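# Phone onto comic book, laptop onto its stand

## Task

Put the phone down so it lies flat with all of it resting on the comic book, and place the closed laptop on the laptop stand with its top face upward and one of its long edges butted against the stand's lips; at the end neither gripper may be in contact with the phone or the laptop.

## Robot and tools

Robot: two arms, left_arm and right_arm, each ending in a parallel gripper. Names are not image sides: left_arm sits on the +y side. Calibrated base positions in the scene frame: left_arm (+0.031, +0.243, 0) m, right_arm (-0.029, -0.309, 0) m, each turned only slightly about z. A camera stand is fixed behind the arms. Views come from cam_head_left and cam_head_right, both 896x504.

Frame: scene frame, origin at table-top height midway between the nominal bases, +z up, +x out over the table, +y toward left_arm. Reported end_effector_position (m) and end_effector_quat_wxyz use this frame and may be off by a few cm, more at long reach. The gripper's fingers point along its own +z and close along its own y; the reported position is the point between the pads, about 1 cm short of the tips.

Row layout (shared by execute_actions and move): one flat list of 14 numbers covering both arms, each in [-1, 1]: left dx, dy, dz, rx, ry, rz, opening, then right dx, dy, dz, rx, ry, rz, opening. dx..rz are offsets, not poses: a shift along scene axes plus a rotation vector (rx, ry, rz) about the Hand target's position, measured from the arm's Hand target at the start of the action or move. Scale: 1.0 = 0.6 m or 180 degrees. Sending the same offset again moves further. Six zeros re-request the current Hand target. Opening is absolute: +1 fully open (0.094 m), -1 closed. A 0 opening is a real command, so resend the current opening to leave a gripper alone. Orientation commands are clipped each step to within 40 degrees of the measured orientation.

execute_actions(actions, cameras): actions is a list of actions; each action is up to 15 rows, one per 1/30 s step, and a short list repeats its last row. All rows of an action count from that action's start pose. Images come back only when actions is empty or cameras names them ("all" or a list of names). An empty actions list also reports the scene number and full state.

move(target, speed, blend, opening_speed, grip_force, blocking, cameras): straight-line path toward target, either one 14-number row or a list of up to 15 rows. Every row counts from the same starting Hand targets, not from the row before. speed is m/s, 0.002 to 4.3, default 0.25 (turns up to twice that in rad/s), one value or one per target. blend (m) rounds corners in a list; 0 means stop at each. opening_speed is how fast openings change per second on the -1..+1 scale, at least 0.2. grip_force is newtons per pad, 10 to 50, per arm or shared, and stays set; lower force closes slowly. blocking=false returns after about 0.5 s while the move continues. Paths take 0.5 to 10 s and ignore obstacles and the other arm. Result adds a move: line with the ending (done, off_target, moving, held, fault) and limits (paced = pose clipped, held = steps withheld). done means at rest within 10 mm and 2 degrees; neither done nor off_target says anything about contact.

wait(seconds 0 to 10, cameras): lets time pass holding commands. stop(cameras): brakes a running move. zoom_image(camera, region [x0,y0,x1,y1] pixels, at most 504x504): closer look at the newest image of cam_head_left or cam_head_right. finished_scene(scene): ends the scene permanently; call it only once the goal holds and both grippers are clear.

Result lines: Hand target (last commanded pose after clipping; next offsets start here), end_effector position and quaternion, Joint positions (last entry = measured opening in m), Joint velocities (may be omitted if all within noise), joint torques (include gravity, offset and noisy; entries 3 and 4 wrap at ±28 N m), grip_measured (same scale as opening; reads up to about 2.5 mm wide when empty), grip_effort_nm (motor effort, negative closing; not pad force), Tool commands, motor temperatures. A gripper may rest a few cm short of its target from friction or load; resend the shortfall as an offset.

Gripping: to grasp, command an opening somewhat below the object's width; force jumps to the full limit about 0.06 below first touch. Close slowly on fragile items. To release, command well above grip_measured.

Avoid: knocking anything off the table or leaving it off the table, dropping or releasing moving items, fast contacts, slams or strong pushes on fixed or heavy objects, arms pressing or gripping each other, and paths passing close to an arm's own base (go around). An arm blocked by contact keeps pushing until sent back past its gripper. Motors heat when holding loads, stretched, or pushing; MOTOR HOT appears near 85 °C and at 100 °C that arm drops everything and stops for 30 to 60 s. Loose objects can occasionally be nudged by disturbances. Time keeps running while you think.

Each tool is called after ">>>" as name(argument=value, ...) on one line, values as JSON.

## Session

>>> execute_actions(actions=[])

Scene clock: 0.00 s.
left_arm: end_effector_position=(+0.4918, +0.7722, +0.2721) grip_measured=+1.000 grip_effort_nm=n/a end_effector_quat_wxyz=(+0.538, +0.343, +0.763, +0.102) | right_arm: end_effector_position=(+0.0818, -0.5453, +0.1553) grip_measured=+1.000 grip_effort_nm=n/a end_effector_quat_wxyz=(-0.017, +0.931, +0.365, +0.017)
Joint positions: left_arm=[1.048 1.958 1.826 -0.907 1.087 1.594 0.094] | right_arm=[-1.159 1.066 0.823 -1.361 -0.035 1.239 0.094]
Joint velocities: within noise
Joint torques (N m): no reading
Motor temperatures (°C): left_arm=[23 25 27 24 28 25 28] | right_arm=[27 30 27 25 24 24 25]
Heat: left arm: hottest wrist yaw 28 °C; right arm: hottest shoulder 30 °C.
Hand target: left_arm +0.4940, +0.7762, +0.2939; +0.539, +0.352, +0.755, +0.121 | right_arm +0.0850, -0.5526, +0.1636; -0.006, +0.931, +0.366, +0.017
Tool commands: left_gripper/opening=+1.0 right_gripper/opening=+1.0

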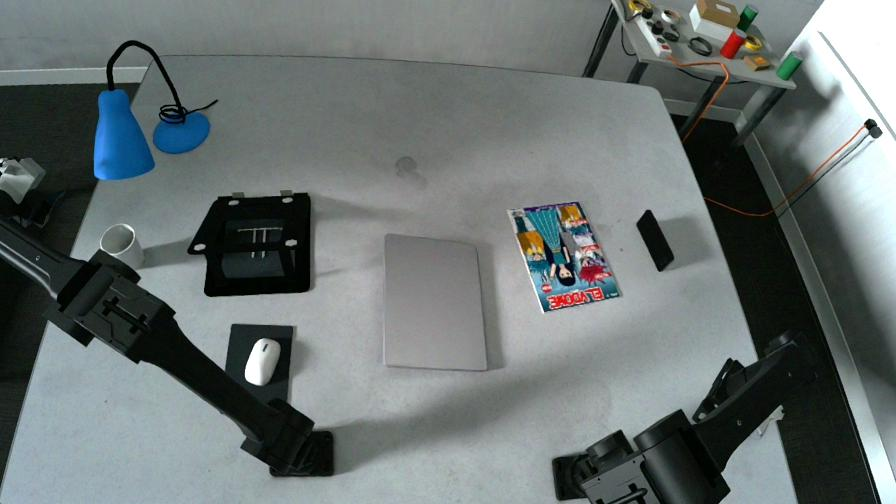

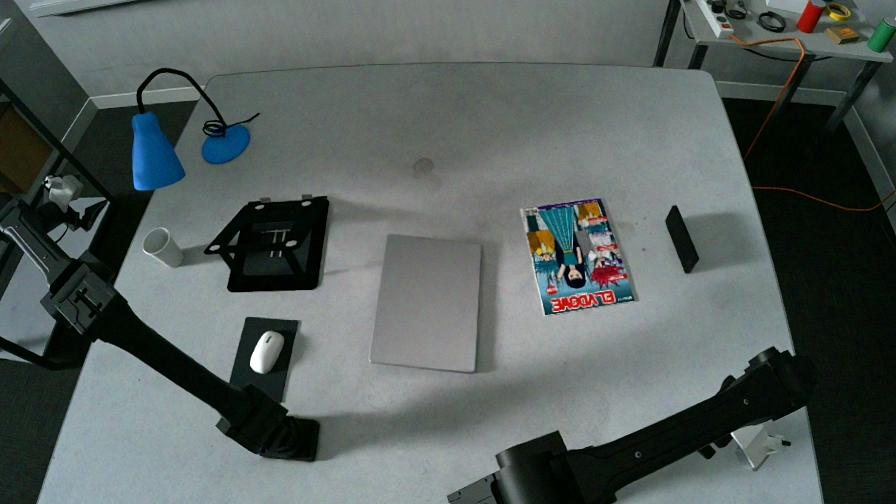

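>>> zoom_image(camera="cam_head_left", region=[180, 170, 340, 310])

>>> zoom_image(camera="cam_head_left", region=[490, 180, 720, 320])

>>> zoom_image(camera="cam_head_left", region=[350, 210, 530, 390])

>>> zoom_image(camera="cam_head_right", region=[190, 170, 350, 310])

>>> zoom_image(camera="cam_head_right", region=[500, 180, 730, 320])

>>> zoom_image(camera="cam_head_left", region=[0, 140, 360, 490])

>>> zoom_image(camera="cam_head_left", region=[520, 300, 880, 504])

Scaled by 3.150.

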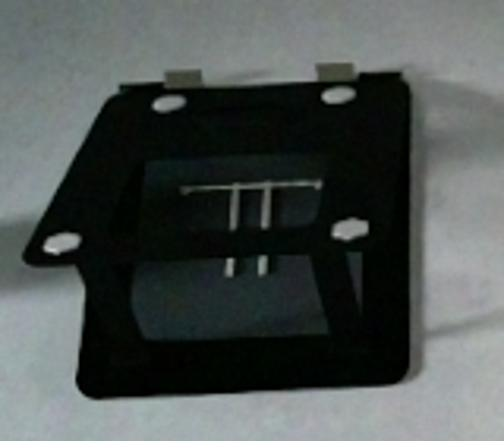

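Scaled by 2.191.

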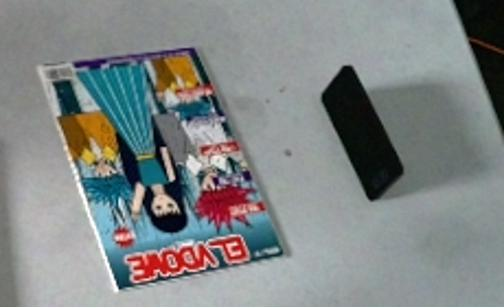

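Scaled by 2.800.

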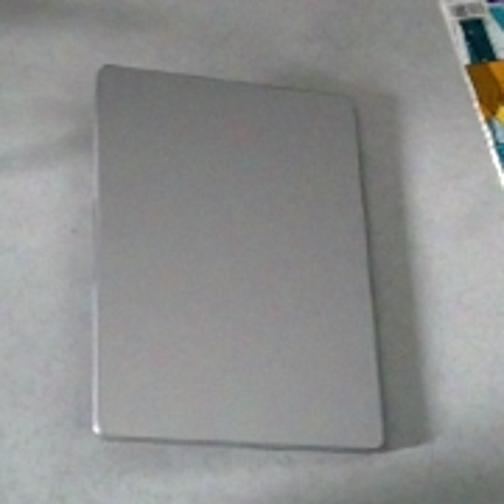

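Scaled by 3.150.

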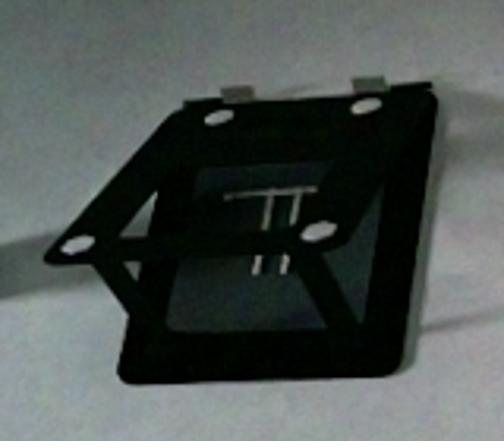

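Scaled by 2.191.

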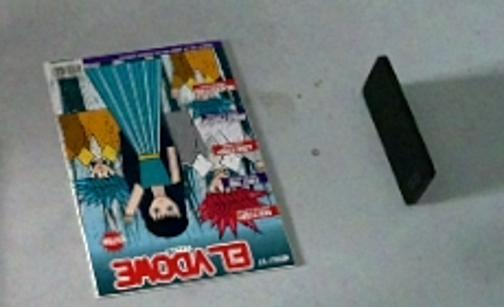

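Scaled by 1.400.

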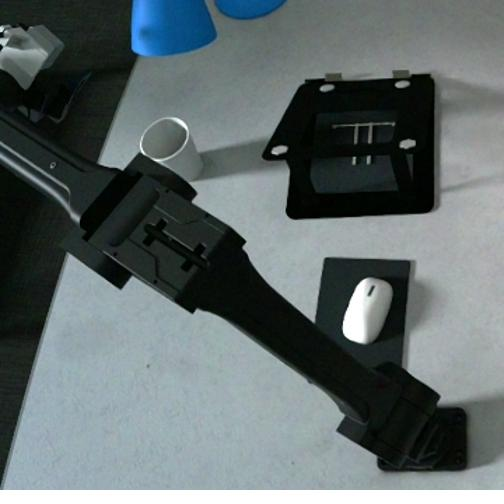

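Scaled by 1.400.

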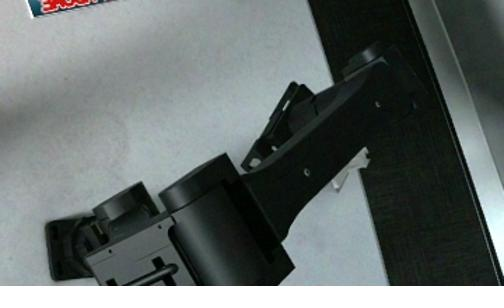

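>>> move(target=[-0.073, -0.877, 0.01, 0.203, 0.3207, -0.1958, 1, 0.525, 0.0877, 0.144, -0.014, -0.008, 0.887, 1], speed=0.45, cameras=["all"])

Scene clock: 158.57 s.
left_arm: end_effector_position=(+0.4374, +0.2522, +0.2814) grip_measured=+1.000 grip_effort_nm=0.02 end_effector_quat_wxyz=(-0.011, +0.708, +0.706, -0.015) | right_arm: end_effector_position=(+0.3816, -0.4969, +0.2375) grip_measured=+1.000 grip_effort_nm=-0.02 end_effector_quat_wxyz=(-0.011, -0.187, +0.982, +0.006)
Joint positions: left_arm=[-0.002 1.426 1.463 -1.646 0.004 1.599 0.094] | right_arm=[-0.432 1.536 1.468 -1.528 0.003 -0.803 0.094]
Joint torques (N m): left_arm=[-1.9 -12.34 15.57 -0.21 -0.09 -0.13] | right_arm=[1.26 -13.8 12.78 -0.27 -0.09 0.09]
Motor temperatures (°C): left_arm=[23 33 35 24 28 24 27] | right_arm=[27 31 40 25 24 23 25]
Heat: left arm: hottest elbow 35 °C; right arm: hottest elbow 40 °C.
Hand target: left_arm +0.4502, +0.2499, +0.3000; +0.000, +0.707, +0.707, +0.000 | right_arm +0.4000, -0.5002, +0.2500; +0.000, -0.195, +0.981, +0.000
Off the commanded pose: left_arm 0.023 m, 2 deg | right_arm 0.023 m, 2 deg.
move: off_target (left_arm, right_arm)

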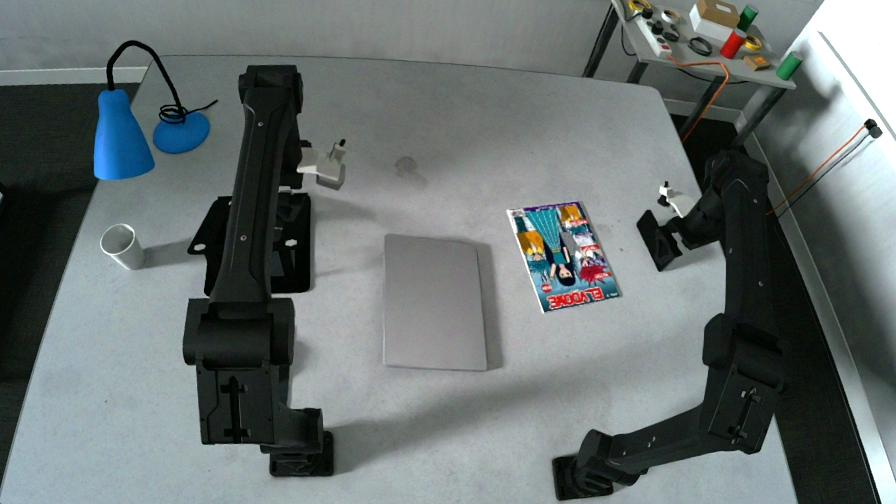

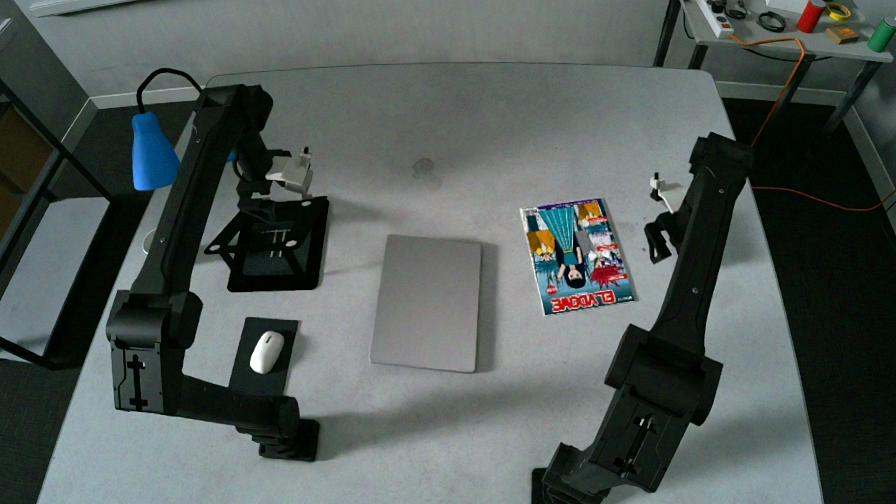

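>>> zoom_image(camera="cam_head_left", region=[600, 150, 780, 300])

>>> zoom_image(camera="cam_head_right", region=[600, 150, 780, 300])

>>> zoom_image(camera="cam_head_right", region=[180, 60, 360, 300])

Scaled by 2.800.

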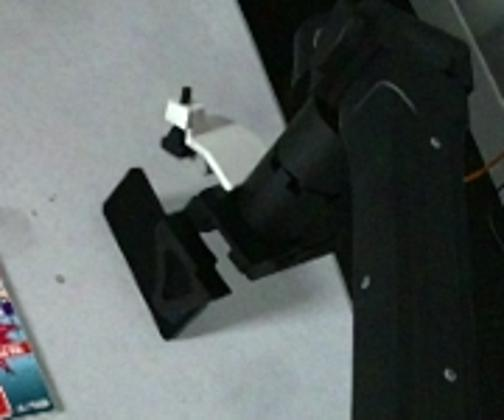

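Scaled by 2.800.

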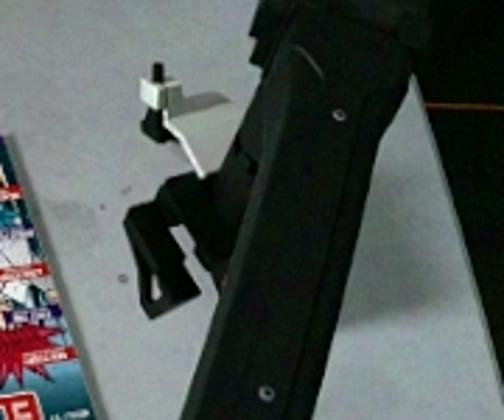

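Scaled by 2.100.

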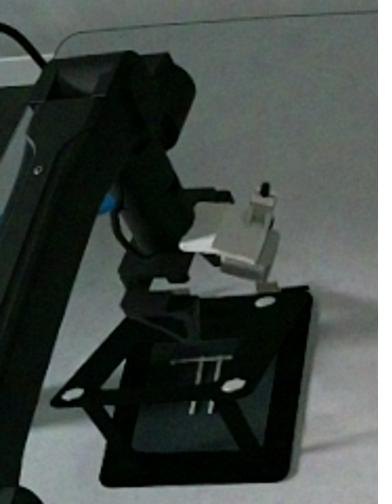

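>>> move(target=[0, 0, 0, 0, 0, 0, 1, 0.167, -0.145, -0.133, 0, 0, -0.064, 1], speed=0.3, cameras=["all"])

>>> zoom_image(camera="cam_head_left", region=[600, 150, 780, 300])

>>> zoom_image(camera="cam_head_right", region=[600, 150, 780, 300])

Scene clock: 208.83 s.
left_arm: end_effector_position=(+0.4374, +0.2522, +0.2814) grip_measured=+1.000 grip_effort_nm=0.02 end_effector_quat_wxyz=(-0.011, +0.707, +0.707, -0.015) | right_arm: end_effector_position=(+0.4868, -0.5764, +0.1591) grip_measured=+1.000 grip_effort_nm=-0.03 end_effector_quat_wxyz=(-0.013, -0.103, +0.995, +0.007)
Joint positions: left_arm=[-0.002 1.426 1.463 -1.646 0.004 1.598 0.094] | right_arm=[-0.482 1.906 1.751 -1.445 0.002 -0.683 0.094]
Joint torques (N m): left_arm=[-1.9 -12.1 15.61 -0.24 -0.06 -0.02] | right_arm=[0.15 -20.48 12.19 -0.31 -0.06 0.21]
Motor temperatures (°C): left_arm=[23 28 39 24 27 24 27] | right_arm=[27 32 47 25 24 23 25]
Heat: left arm: hottest elbow 39 °C; right arm: hottest elbow 47 °C.
Hand target: left_arm +0.4502, +0.2499, +0.3000; +0.000, +0.707, +0.707, +0.000 | right_arm +0.5002, -0.5871, +0.1701; +0.000, -0.096, +0.995, +0.000
Off the commanded pose: left_arm 0.023 m, 2 deg | right_arm 0.020 m, 2 deg.
move: off_target (left_arm, right_arm)

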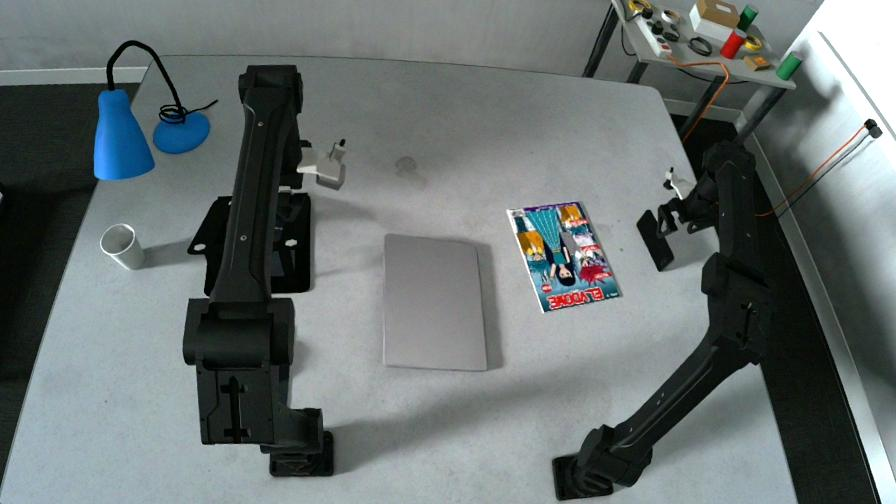

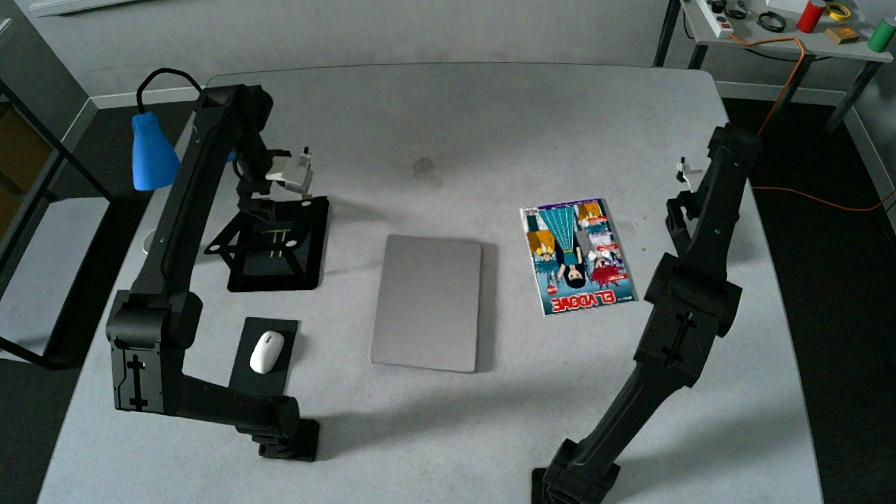

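Scaled by 2.800.

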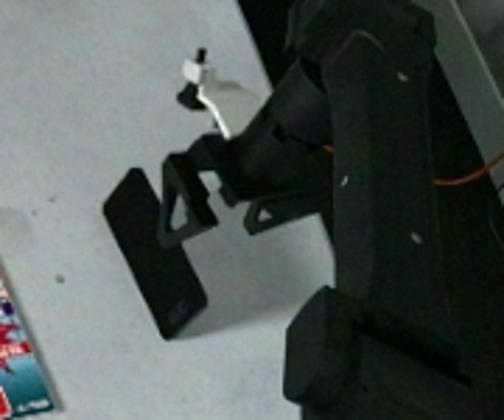

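Scaled by 2.800.

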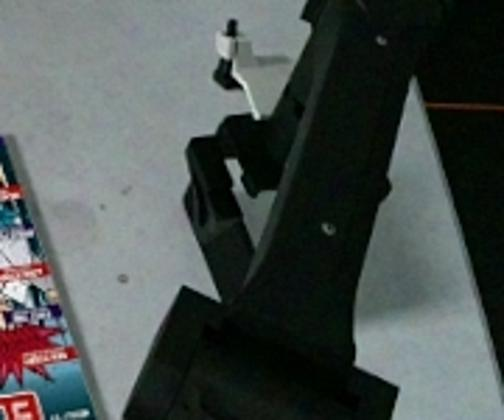

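>>> move(target=[0, 0, 0, 0, 0, 0, 1, 0, 0, -0.095, 0, 0, -0.01, 1], speed=0.2, cameras=["all"])

>>> zoom_image(camera="cam_head_left", region=[620, 170, 740, 290])

>>> zoom_image(camera="cam_head_right", region=[620, 170, 740, 290])

Scene clock: 220.20 s.
left_arm: end_effector_position=(+0.4374, +0.2522, +0.2814) grip_measured=+1.000 grip_effort_nm=0.02 end_effector_quat_wxyz=(-0.011, +0.707, +0.707, -0.015) | right_arm: end_effector_position=(+0.5018, -0.5841, +0.1308) grip_measured=+1.000 grip_effort_nm=-0.03 end_effector_quat_wxyz=(+0.009, -0.087, +0.996, -0.007)
Joint positions: left_arm=[-0.002 1.426 1.463 -1.646 0.004 1.598 0.094] | right_arm=[-0.482 1.932 1.715 -1.332 0.002 -0.651 0.094]
Joint torques (N m): left_arm=[-2.26 -12.45 15.69 -0.18 -0.08 -0.02] | right_arm=[0.15 -20.48 7.43 0.51 -0.06 0.2]
Heat: left arm: hottest elbow 40 °C; right arm: hottest elbow 44 °C.
Hand target: left_arm +0.4502, +0.2499, +0.3000; +0.000, +0.707, +0.707, +0.000 | right_arm +0.5002, -0.5871, +0.1130; +0.000, -0.080, +0.997, +0.000
Off the commanded pose: left_arm 0.023 m, 2 deg | right_arm 0.018 m, 1 deg.
move: off_target (left_arm, right_arm)

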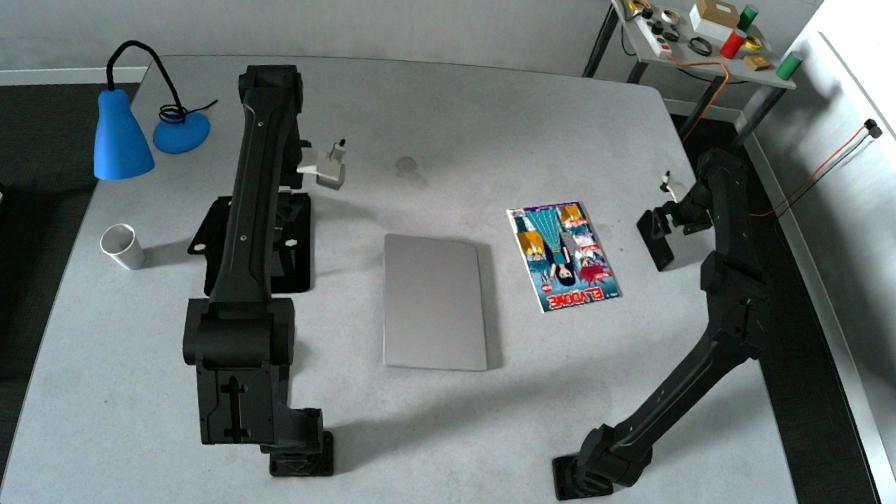

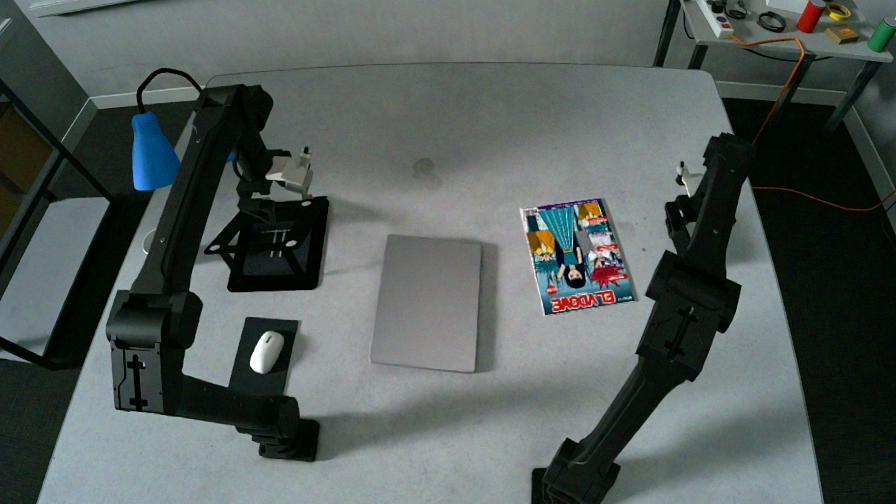

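Scaled by 4.200.

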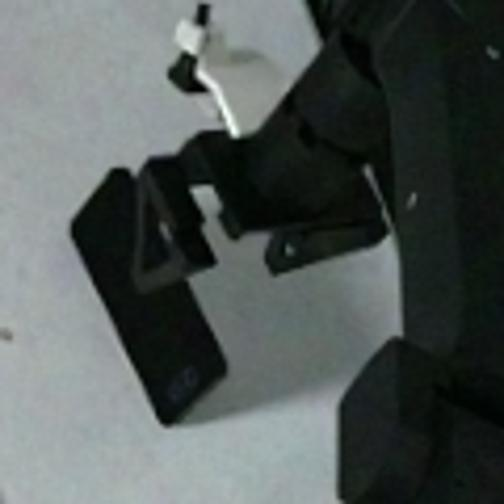

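Scaled by 4.200.

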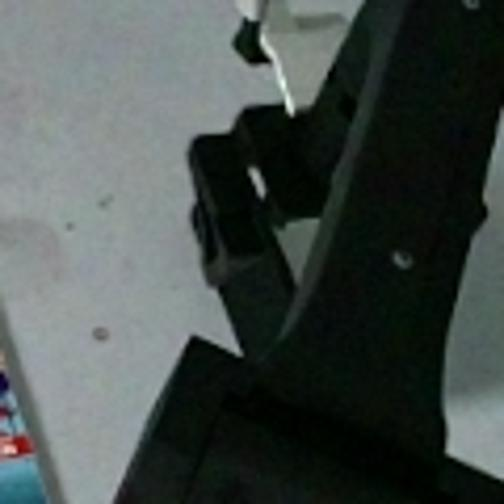

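>>> move(target=[[0, 0, 0, 0, 0, 0, 1, 0.045, 0, 0, 0, 0, 0, 1], [0, 0, 0, 0, 0, 0, 1, 0.05, 0, -0.113, 0, 0, 0, 1]], speed=0.15, blend=[0.01, 0], cameras=["all"])

>>> zoom_image(camera="cam_head_left", region=[620, 170, 740, 290])

>>> zoom_image(camera="cam_head_right", region=[620, 170, 740, 290])

Scene clock: 235.73 s.
left_arm: end_effector_position=(+0.4374, +0.2522, +0.2814) grip_measured=+1.000 grip_effort_nm=0.02 end_effector_quat_wxyz=(-0.011, +0.707, +0.707, -0.015) | right_arm: end_effector_position=(+0.5244, -0.5928, +0.0622) grip_measured=+1.000 grip_effort_nm=-0.03 end_effector_quat_wxyz=(+0.006, -0.078, +0.997, -0.005)
Joint positions: left_arm=[-0.002 1.426 1.463 -1.646 0.004 1.598 0.094] | right_arm=[-0.477 2.051 1.718 -1.223 0.002 -0.629 0.094]
Joint torques (N m): left_arm=[-1.9 -12.63 15.75 -0.27 -0.12 -0.08] | right_arm=[1.38 -21.77 8.06 0.49 -0.05 0.22]
Motor temperatures (°C): left_arm=[23 28 40 24 27 24 27] | right_arm=[27 34 42 25 24 23 25]
Heat: left arm: hottest elbow 40 °C; right arm: hottest elbow 42 °C.
Hand target: left_arm +0.4502, +0.2499, +0.3000; +0.000, +0.707, +0.707, +0.000 | right_arm +0.5303, -0.5870, +0.0453; +0.000, -0.081, +0.997, +0.000
Off the commanded pose: left_arm 0.023 m, 2 deg | right_arm 0.019 m, 1 deg.
move: off_target (left_arm, right_arm)

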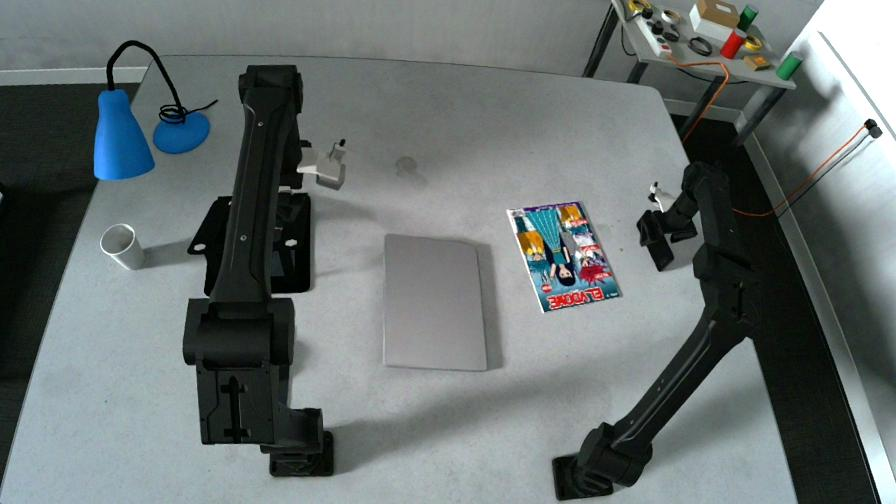

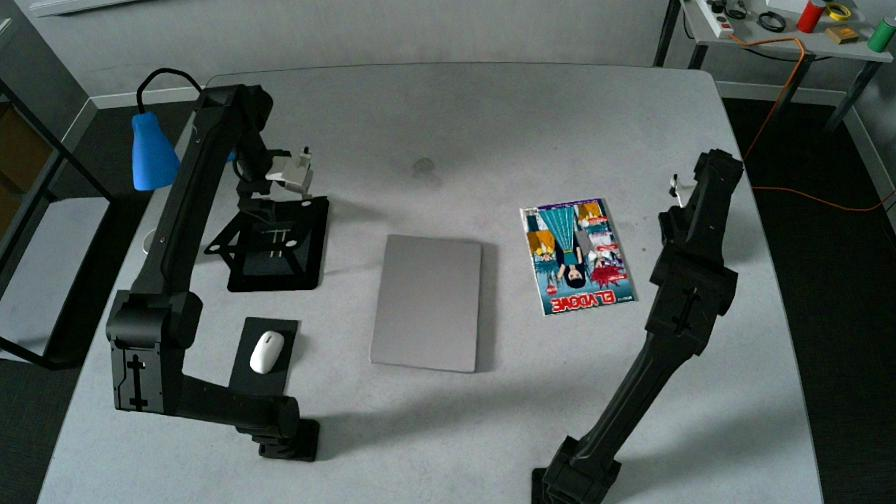

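Scaled by 4.200.

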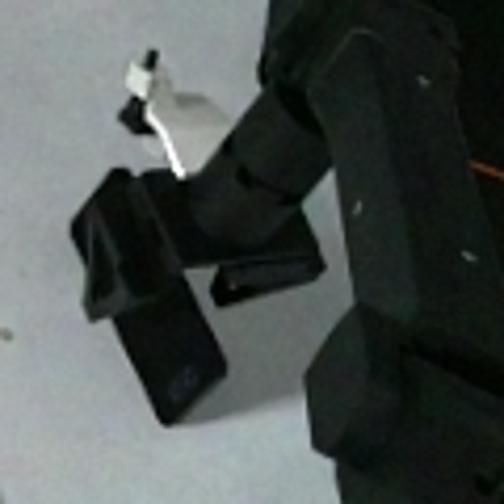

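Scaled by 4.200.

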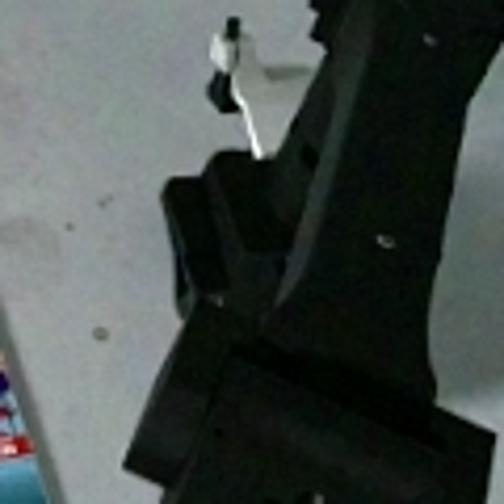

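>>> move(target=[[0, 0, 0, 0, 0, 0, 1, 0, 0, -0.018, 0, 0, 0, 1], [0, 0, 0, 0, 0, 0, 1, 0, 0, -0.018, 0, 0, 0, -0.9]], speed=0.15, grip_force=35, cameras=["all"])

>>> zoom_image(camera="cam_head_left", region=[620, 170, 740, 290])

Scene clock: 249.80 s.
left_arm: end_effector_position=(+0.4374, +0.2522, +0.2814) grip_measured=+1.000 grip_effort_nm=0.02 end_effector_quat_wxyz=(-0.011, +0.707, +0.707, -0.015) | right_arm: end_effector_position=(+0.5291, -0.5952, +0.0575) grip_measured=-0.830 grip_effort_nm=-0.72 end_effector_quat_wxyz=(+0.012, -0.078, +0.997, -0.009)
Joint positions: left_arm=[-0.002 1.426 1.463 -1.646 0.004 1.598 0.094] | right_arm=[-0.477 2.059 1.718 -1.2 0.002 -0.628 0.008]
Joint torques (N m): left_arm=[-2.61 -12.04 15.9 -0.4 -0.04 -0.05] | right_arm=[1.32 -21.54 7.24 0.5 -0.05 0.2]
Heat: left arm: hottest elbow 40 °C; right arm: hottest elbow 40 °C.
Hand target: left_arm +0.4502, +0.2499, +0.3000; +0.000, +0.707, +0.707, +0.000 | right_arm +0.5302, -0.5869, +0.0345; +0.000, -0.081, +0.997, +0.000
Off the commanded pose: left_arm 0.023 m, 2 deg | right_arm 0.024 m, 2 deg.
grip_force (N): 35, 35
move: off_target (left_arm, right_arm); target 2's new opening was sent with right_arm's hand 0.024 m and 2 deg from that target

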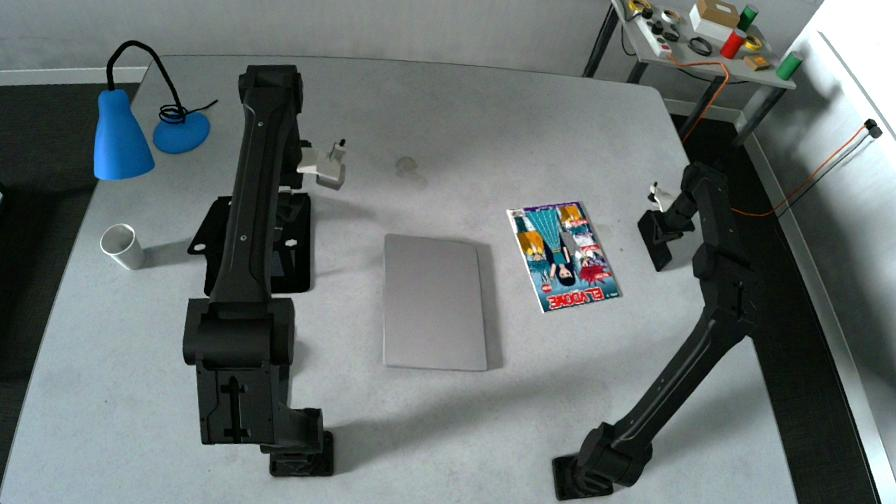

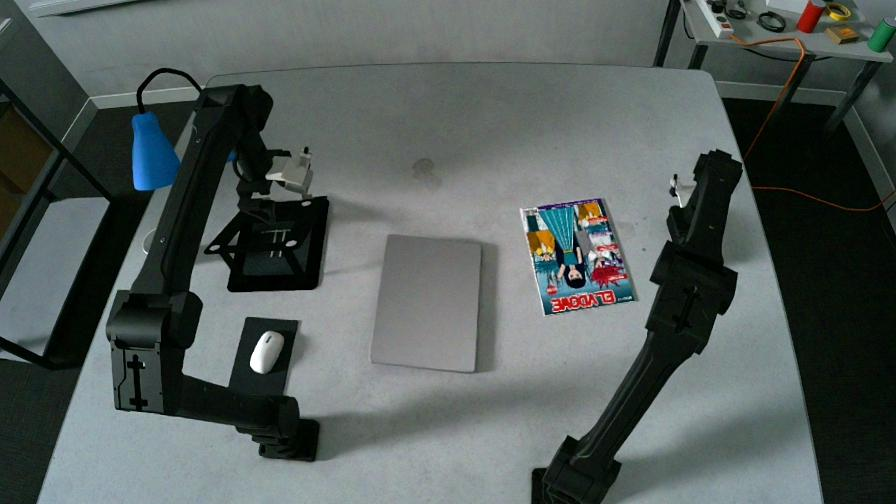

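Scaled by 4.200.

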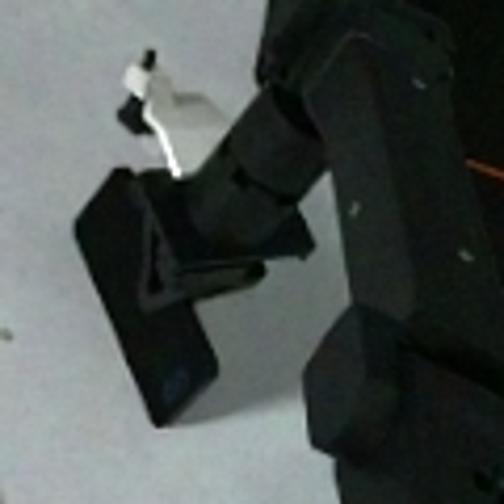

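>>> move(target=[[0, 0, 0, 0, 0, 0, 1, 0, 0, 0.2, 0, 0, 0, -0.9], [0, 0, 0, 0, 0, 0, 1, -0.015, 0.384, 0.2, -0.3546, -0.069, 0, -0.9]], speed=[0.2, 0.3], blend=[0.04, 0], cameras=["all"])

>>> zoom_image(camera="cam_head_left", region=[480, 150, 680, 330])

>>> zoom_image(camera="cam_head_right", region=[480, 150, 680, 330])

Scene clock: 262.63 s.
left_arm: end_effector_position=(+0.4374, +0.2522, +0.2814) grip_measured=+1.000 grip_effort_nm=0.02 end_effector_quat_wxyz=(-0.011, +0.707, +0.707, -0.015) | right_arm: end_effector_position=(+0.5144, -0.3584, +0.1509) grip_measured=-0.831 grip_effort_nm=-0.76 end_effector_quat_wxyz=(+0.055, -0.072, +0.843, -0.531)
Joint positions: left_arm=[-0.002 1.426 1.463 -1.646 0.004 1.598 0.094] | right_arm=[0.198 1.842 1.358 -1.118 1.126 0.052 0.008]
Joint torques (N m): left_arm=[-1.96 -12.04 15.77 -0.23 -0.06 -0.08] | right_arm=[0.67 -19.72 8.84 -0.24 0.9 0.26]
Heat: left arm: hottest elbow 41 °C; right arm: hottest elbow 38 °C.
Hand target: left_arm +0.4502, +0.2499, +0.3000; +0.000, +0.707, +0.707, +0.000 | right_arm +0.5213, -0.3566, +0.1544; +0.059, -0.068, +0.840, -0.534
Off the commanded pose: left_arm 0.023 m, 2 deg | right_arm 0.008 m, 1 deg.
grip_force (N): 35, 35
move: off_target (left_arm)

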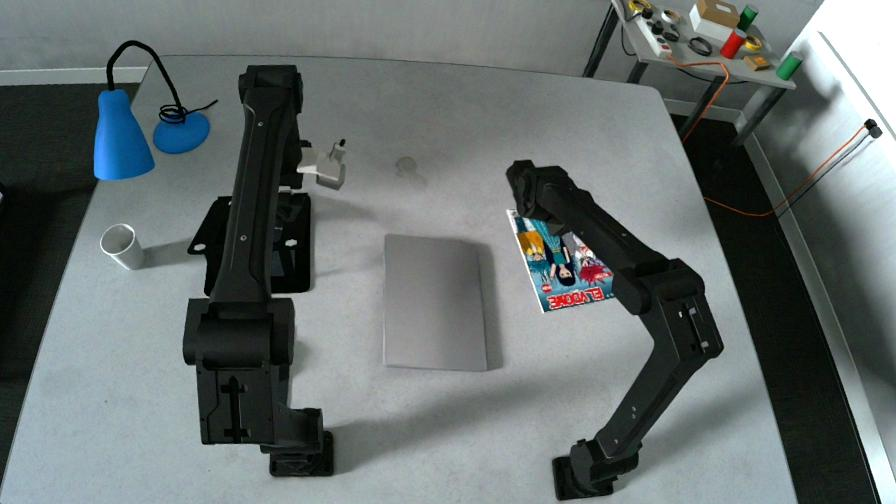

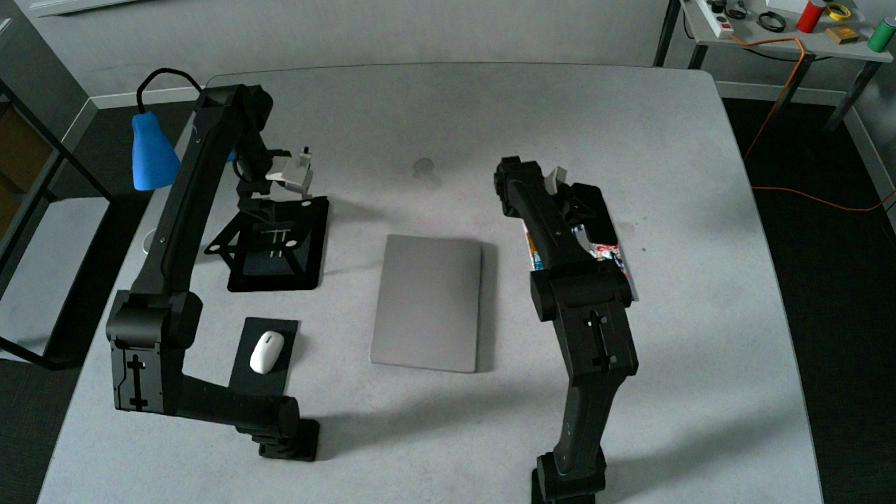

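Scaled by 2.520.

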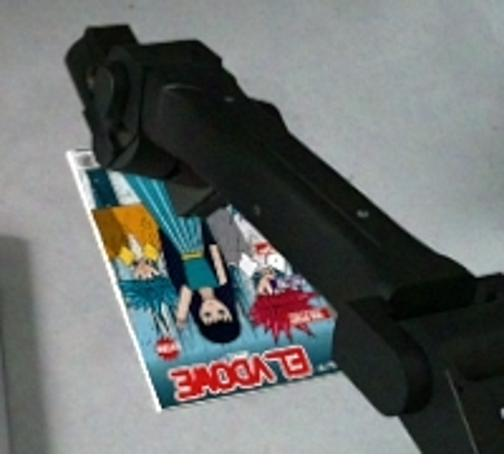

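Scaled by 2.520.

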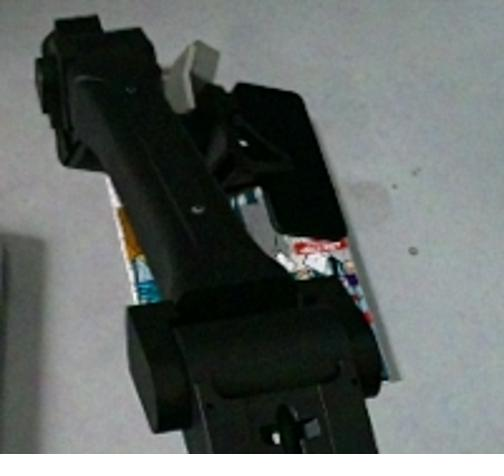

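>>> move(target=[0, 0, 0, 0, 0, 0, 1, 0, 0, -0.145, 0, 0, 0, -0.9], speed=0.2, cameras=["all"])

>>> zoom_image(camera="cam_head_right", region=[490, 160, 670, 330])

>>> zoom_image(camera="cam_head_left", region=[490, 160, 670, 330])

Scene clock: 275.50 s.
left_arm: end_effector_position=(+0.4374, +0.2522, +0.2814) grip_measured=+1.000 grip_effort_nm=0.02 end_effector_quat_wxyz=(-0.011, +0.707, +0.707, -0.015) | right_arm: end_effector_position=(+0.5187, -0.3576, +0.0652) grip_measured=-0.831 grip_effort_nm=-0.76 end_effector_quat_wxyz=(+0.052, -0.071, +0.842, -0.532)
Joint positions: left_arm=[-0.002 1.426 1.463 -1.646 0.004 1.598 0.094] | right_arm=[0.198 1.978 1.306 -0.943 1.127 0.063 0.008]
Joint torques (N m): left_arm=[-2.43 -12.1 15.68 -0.08 -0.08 -0.06] | right_arm=[0.73 -21.48 6.43 0.35 0.87 0.22]
Heat: left arm: hottest elbow 41 °C; right arm: hottest elbow 38 °C.
Hand target: left_arm +0.4502, +0.2499, +0.3000; +0.000, +0.707, +0.707, +0.000 | right_arm +0.5213, -0.3566, +0.0674; +0.059, -0.068, +0.840, -0.534
Off the commanded pose: left_arm 0.023 m, 2 deg | right_arm 0.004 m, 1 deg.
grip_force (N): 35, 35
move: off_target (left_arm)

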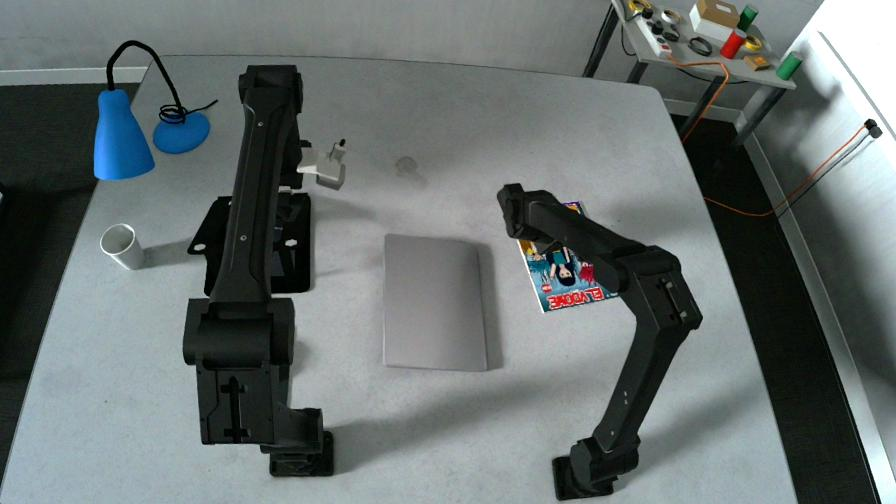

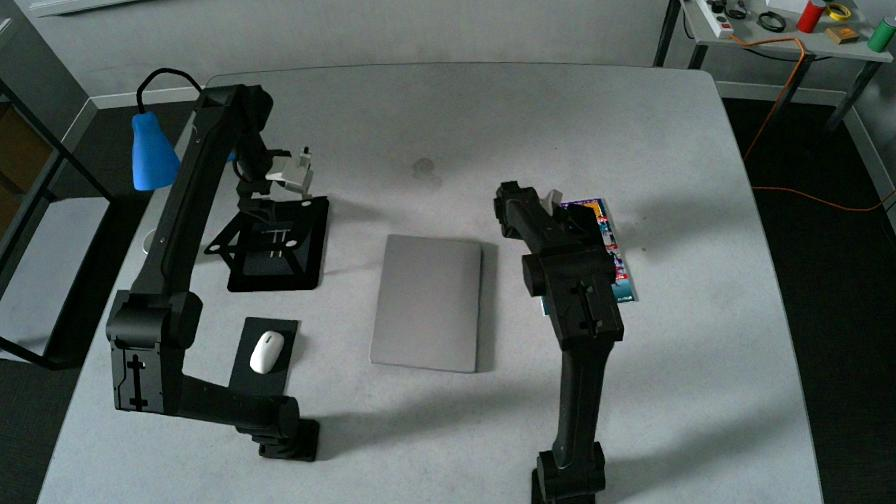

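Scaled by 2.800.

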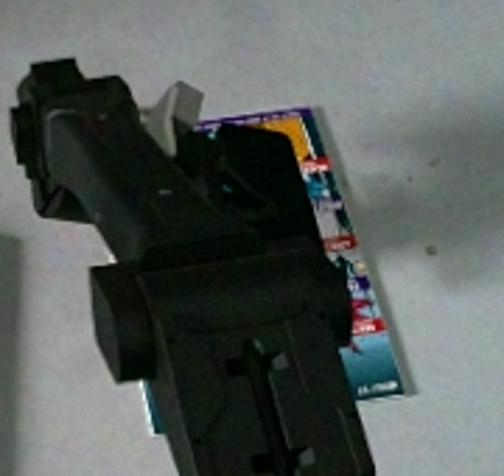

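Scaled by 2.800.

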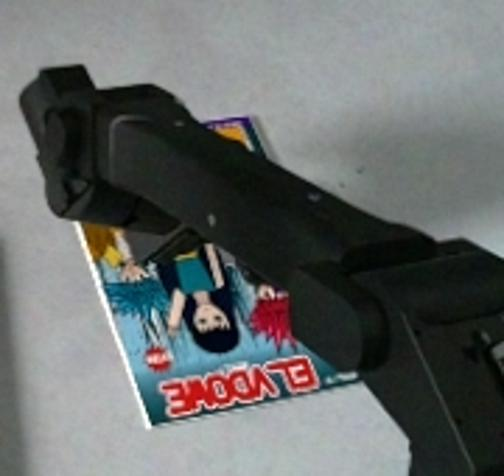

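>>> move(target=[0, 0, 0, 0, 0, 0, 1, -0.033, 0.033, -0.058, 0, 0, 0, -0.9], speed=0.1, cameras=["all"])

>>> zoom_image(camera="cam_head_right", region=[490, 160, 670, 330])

Scene clock: 283.27 s.
left_arm: end_effector_position=(+0.4374, +0.2522, +0.2814) grip_measured=+1.000 grip_effort_nm=0.02 end_effector_quat_wxyz=(-0.011, +0.707, +0.707, -0.015) | right_arm: end_effector_position=(+0.5031, -0.3403, +0.0391) grip_measured=-0.831 grip_effort_nm=-0.76 end_effector_quat_wxyz=(+0.060, -0.064, +0.843, -0.531)
Joint positions: left_arm=[-0.002 1.426 1.463 -1.646 0.004 1.598 0.094] | right_arm=[0.237 2.008 1.267 -0.941 1.125 0.16 0.008]
Joint torques (N m): left_arm=[-1.03 -12.92 15.68 -0.29 -0.09 -0.08] | right_arm=[1.14 -19.96 5.76 0.02 0.82 0.32]
Motor temperatures (°C): left_arm=[23 27 41 24 27 24 27] | right_arm=[27 36 37 25 25 23 26]
Heat: left arm: hottest elbow 41 °C; right arm: hottest elbow 37 °C.
Hand target: left_arm +0.4502, +0.2499, +0.3000; +0.000, +0.707, +0.707, +0.000 | right_arm +0.5014, -0.3369, +0.0327; +0.059, -0.068, +0.840, -0.534
Off the commanded pose: left_arm 0.023 m, 2 deg | right_arm 0.008 m, 1 deg.
grip_force (N): 35, 35
move: off_target (left_arm)

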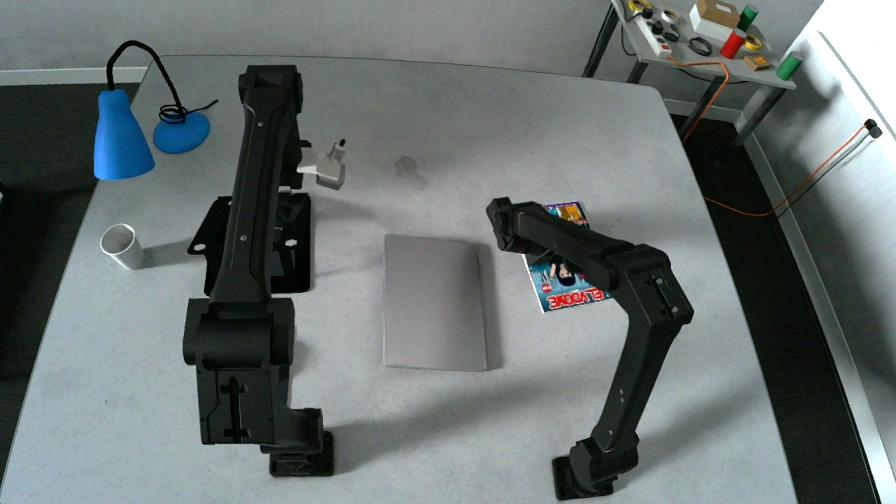

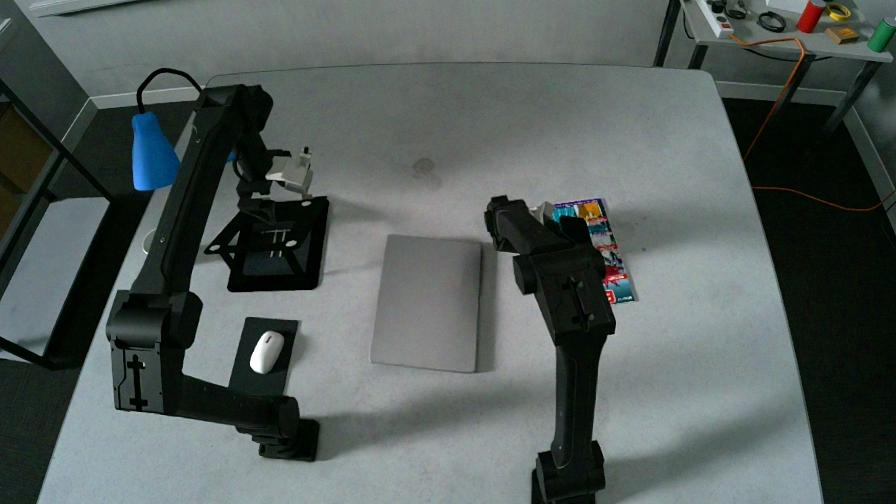

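Scaled by 2.800.

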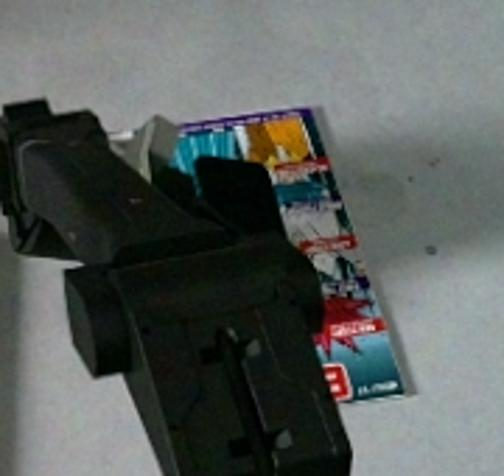

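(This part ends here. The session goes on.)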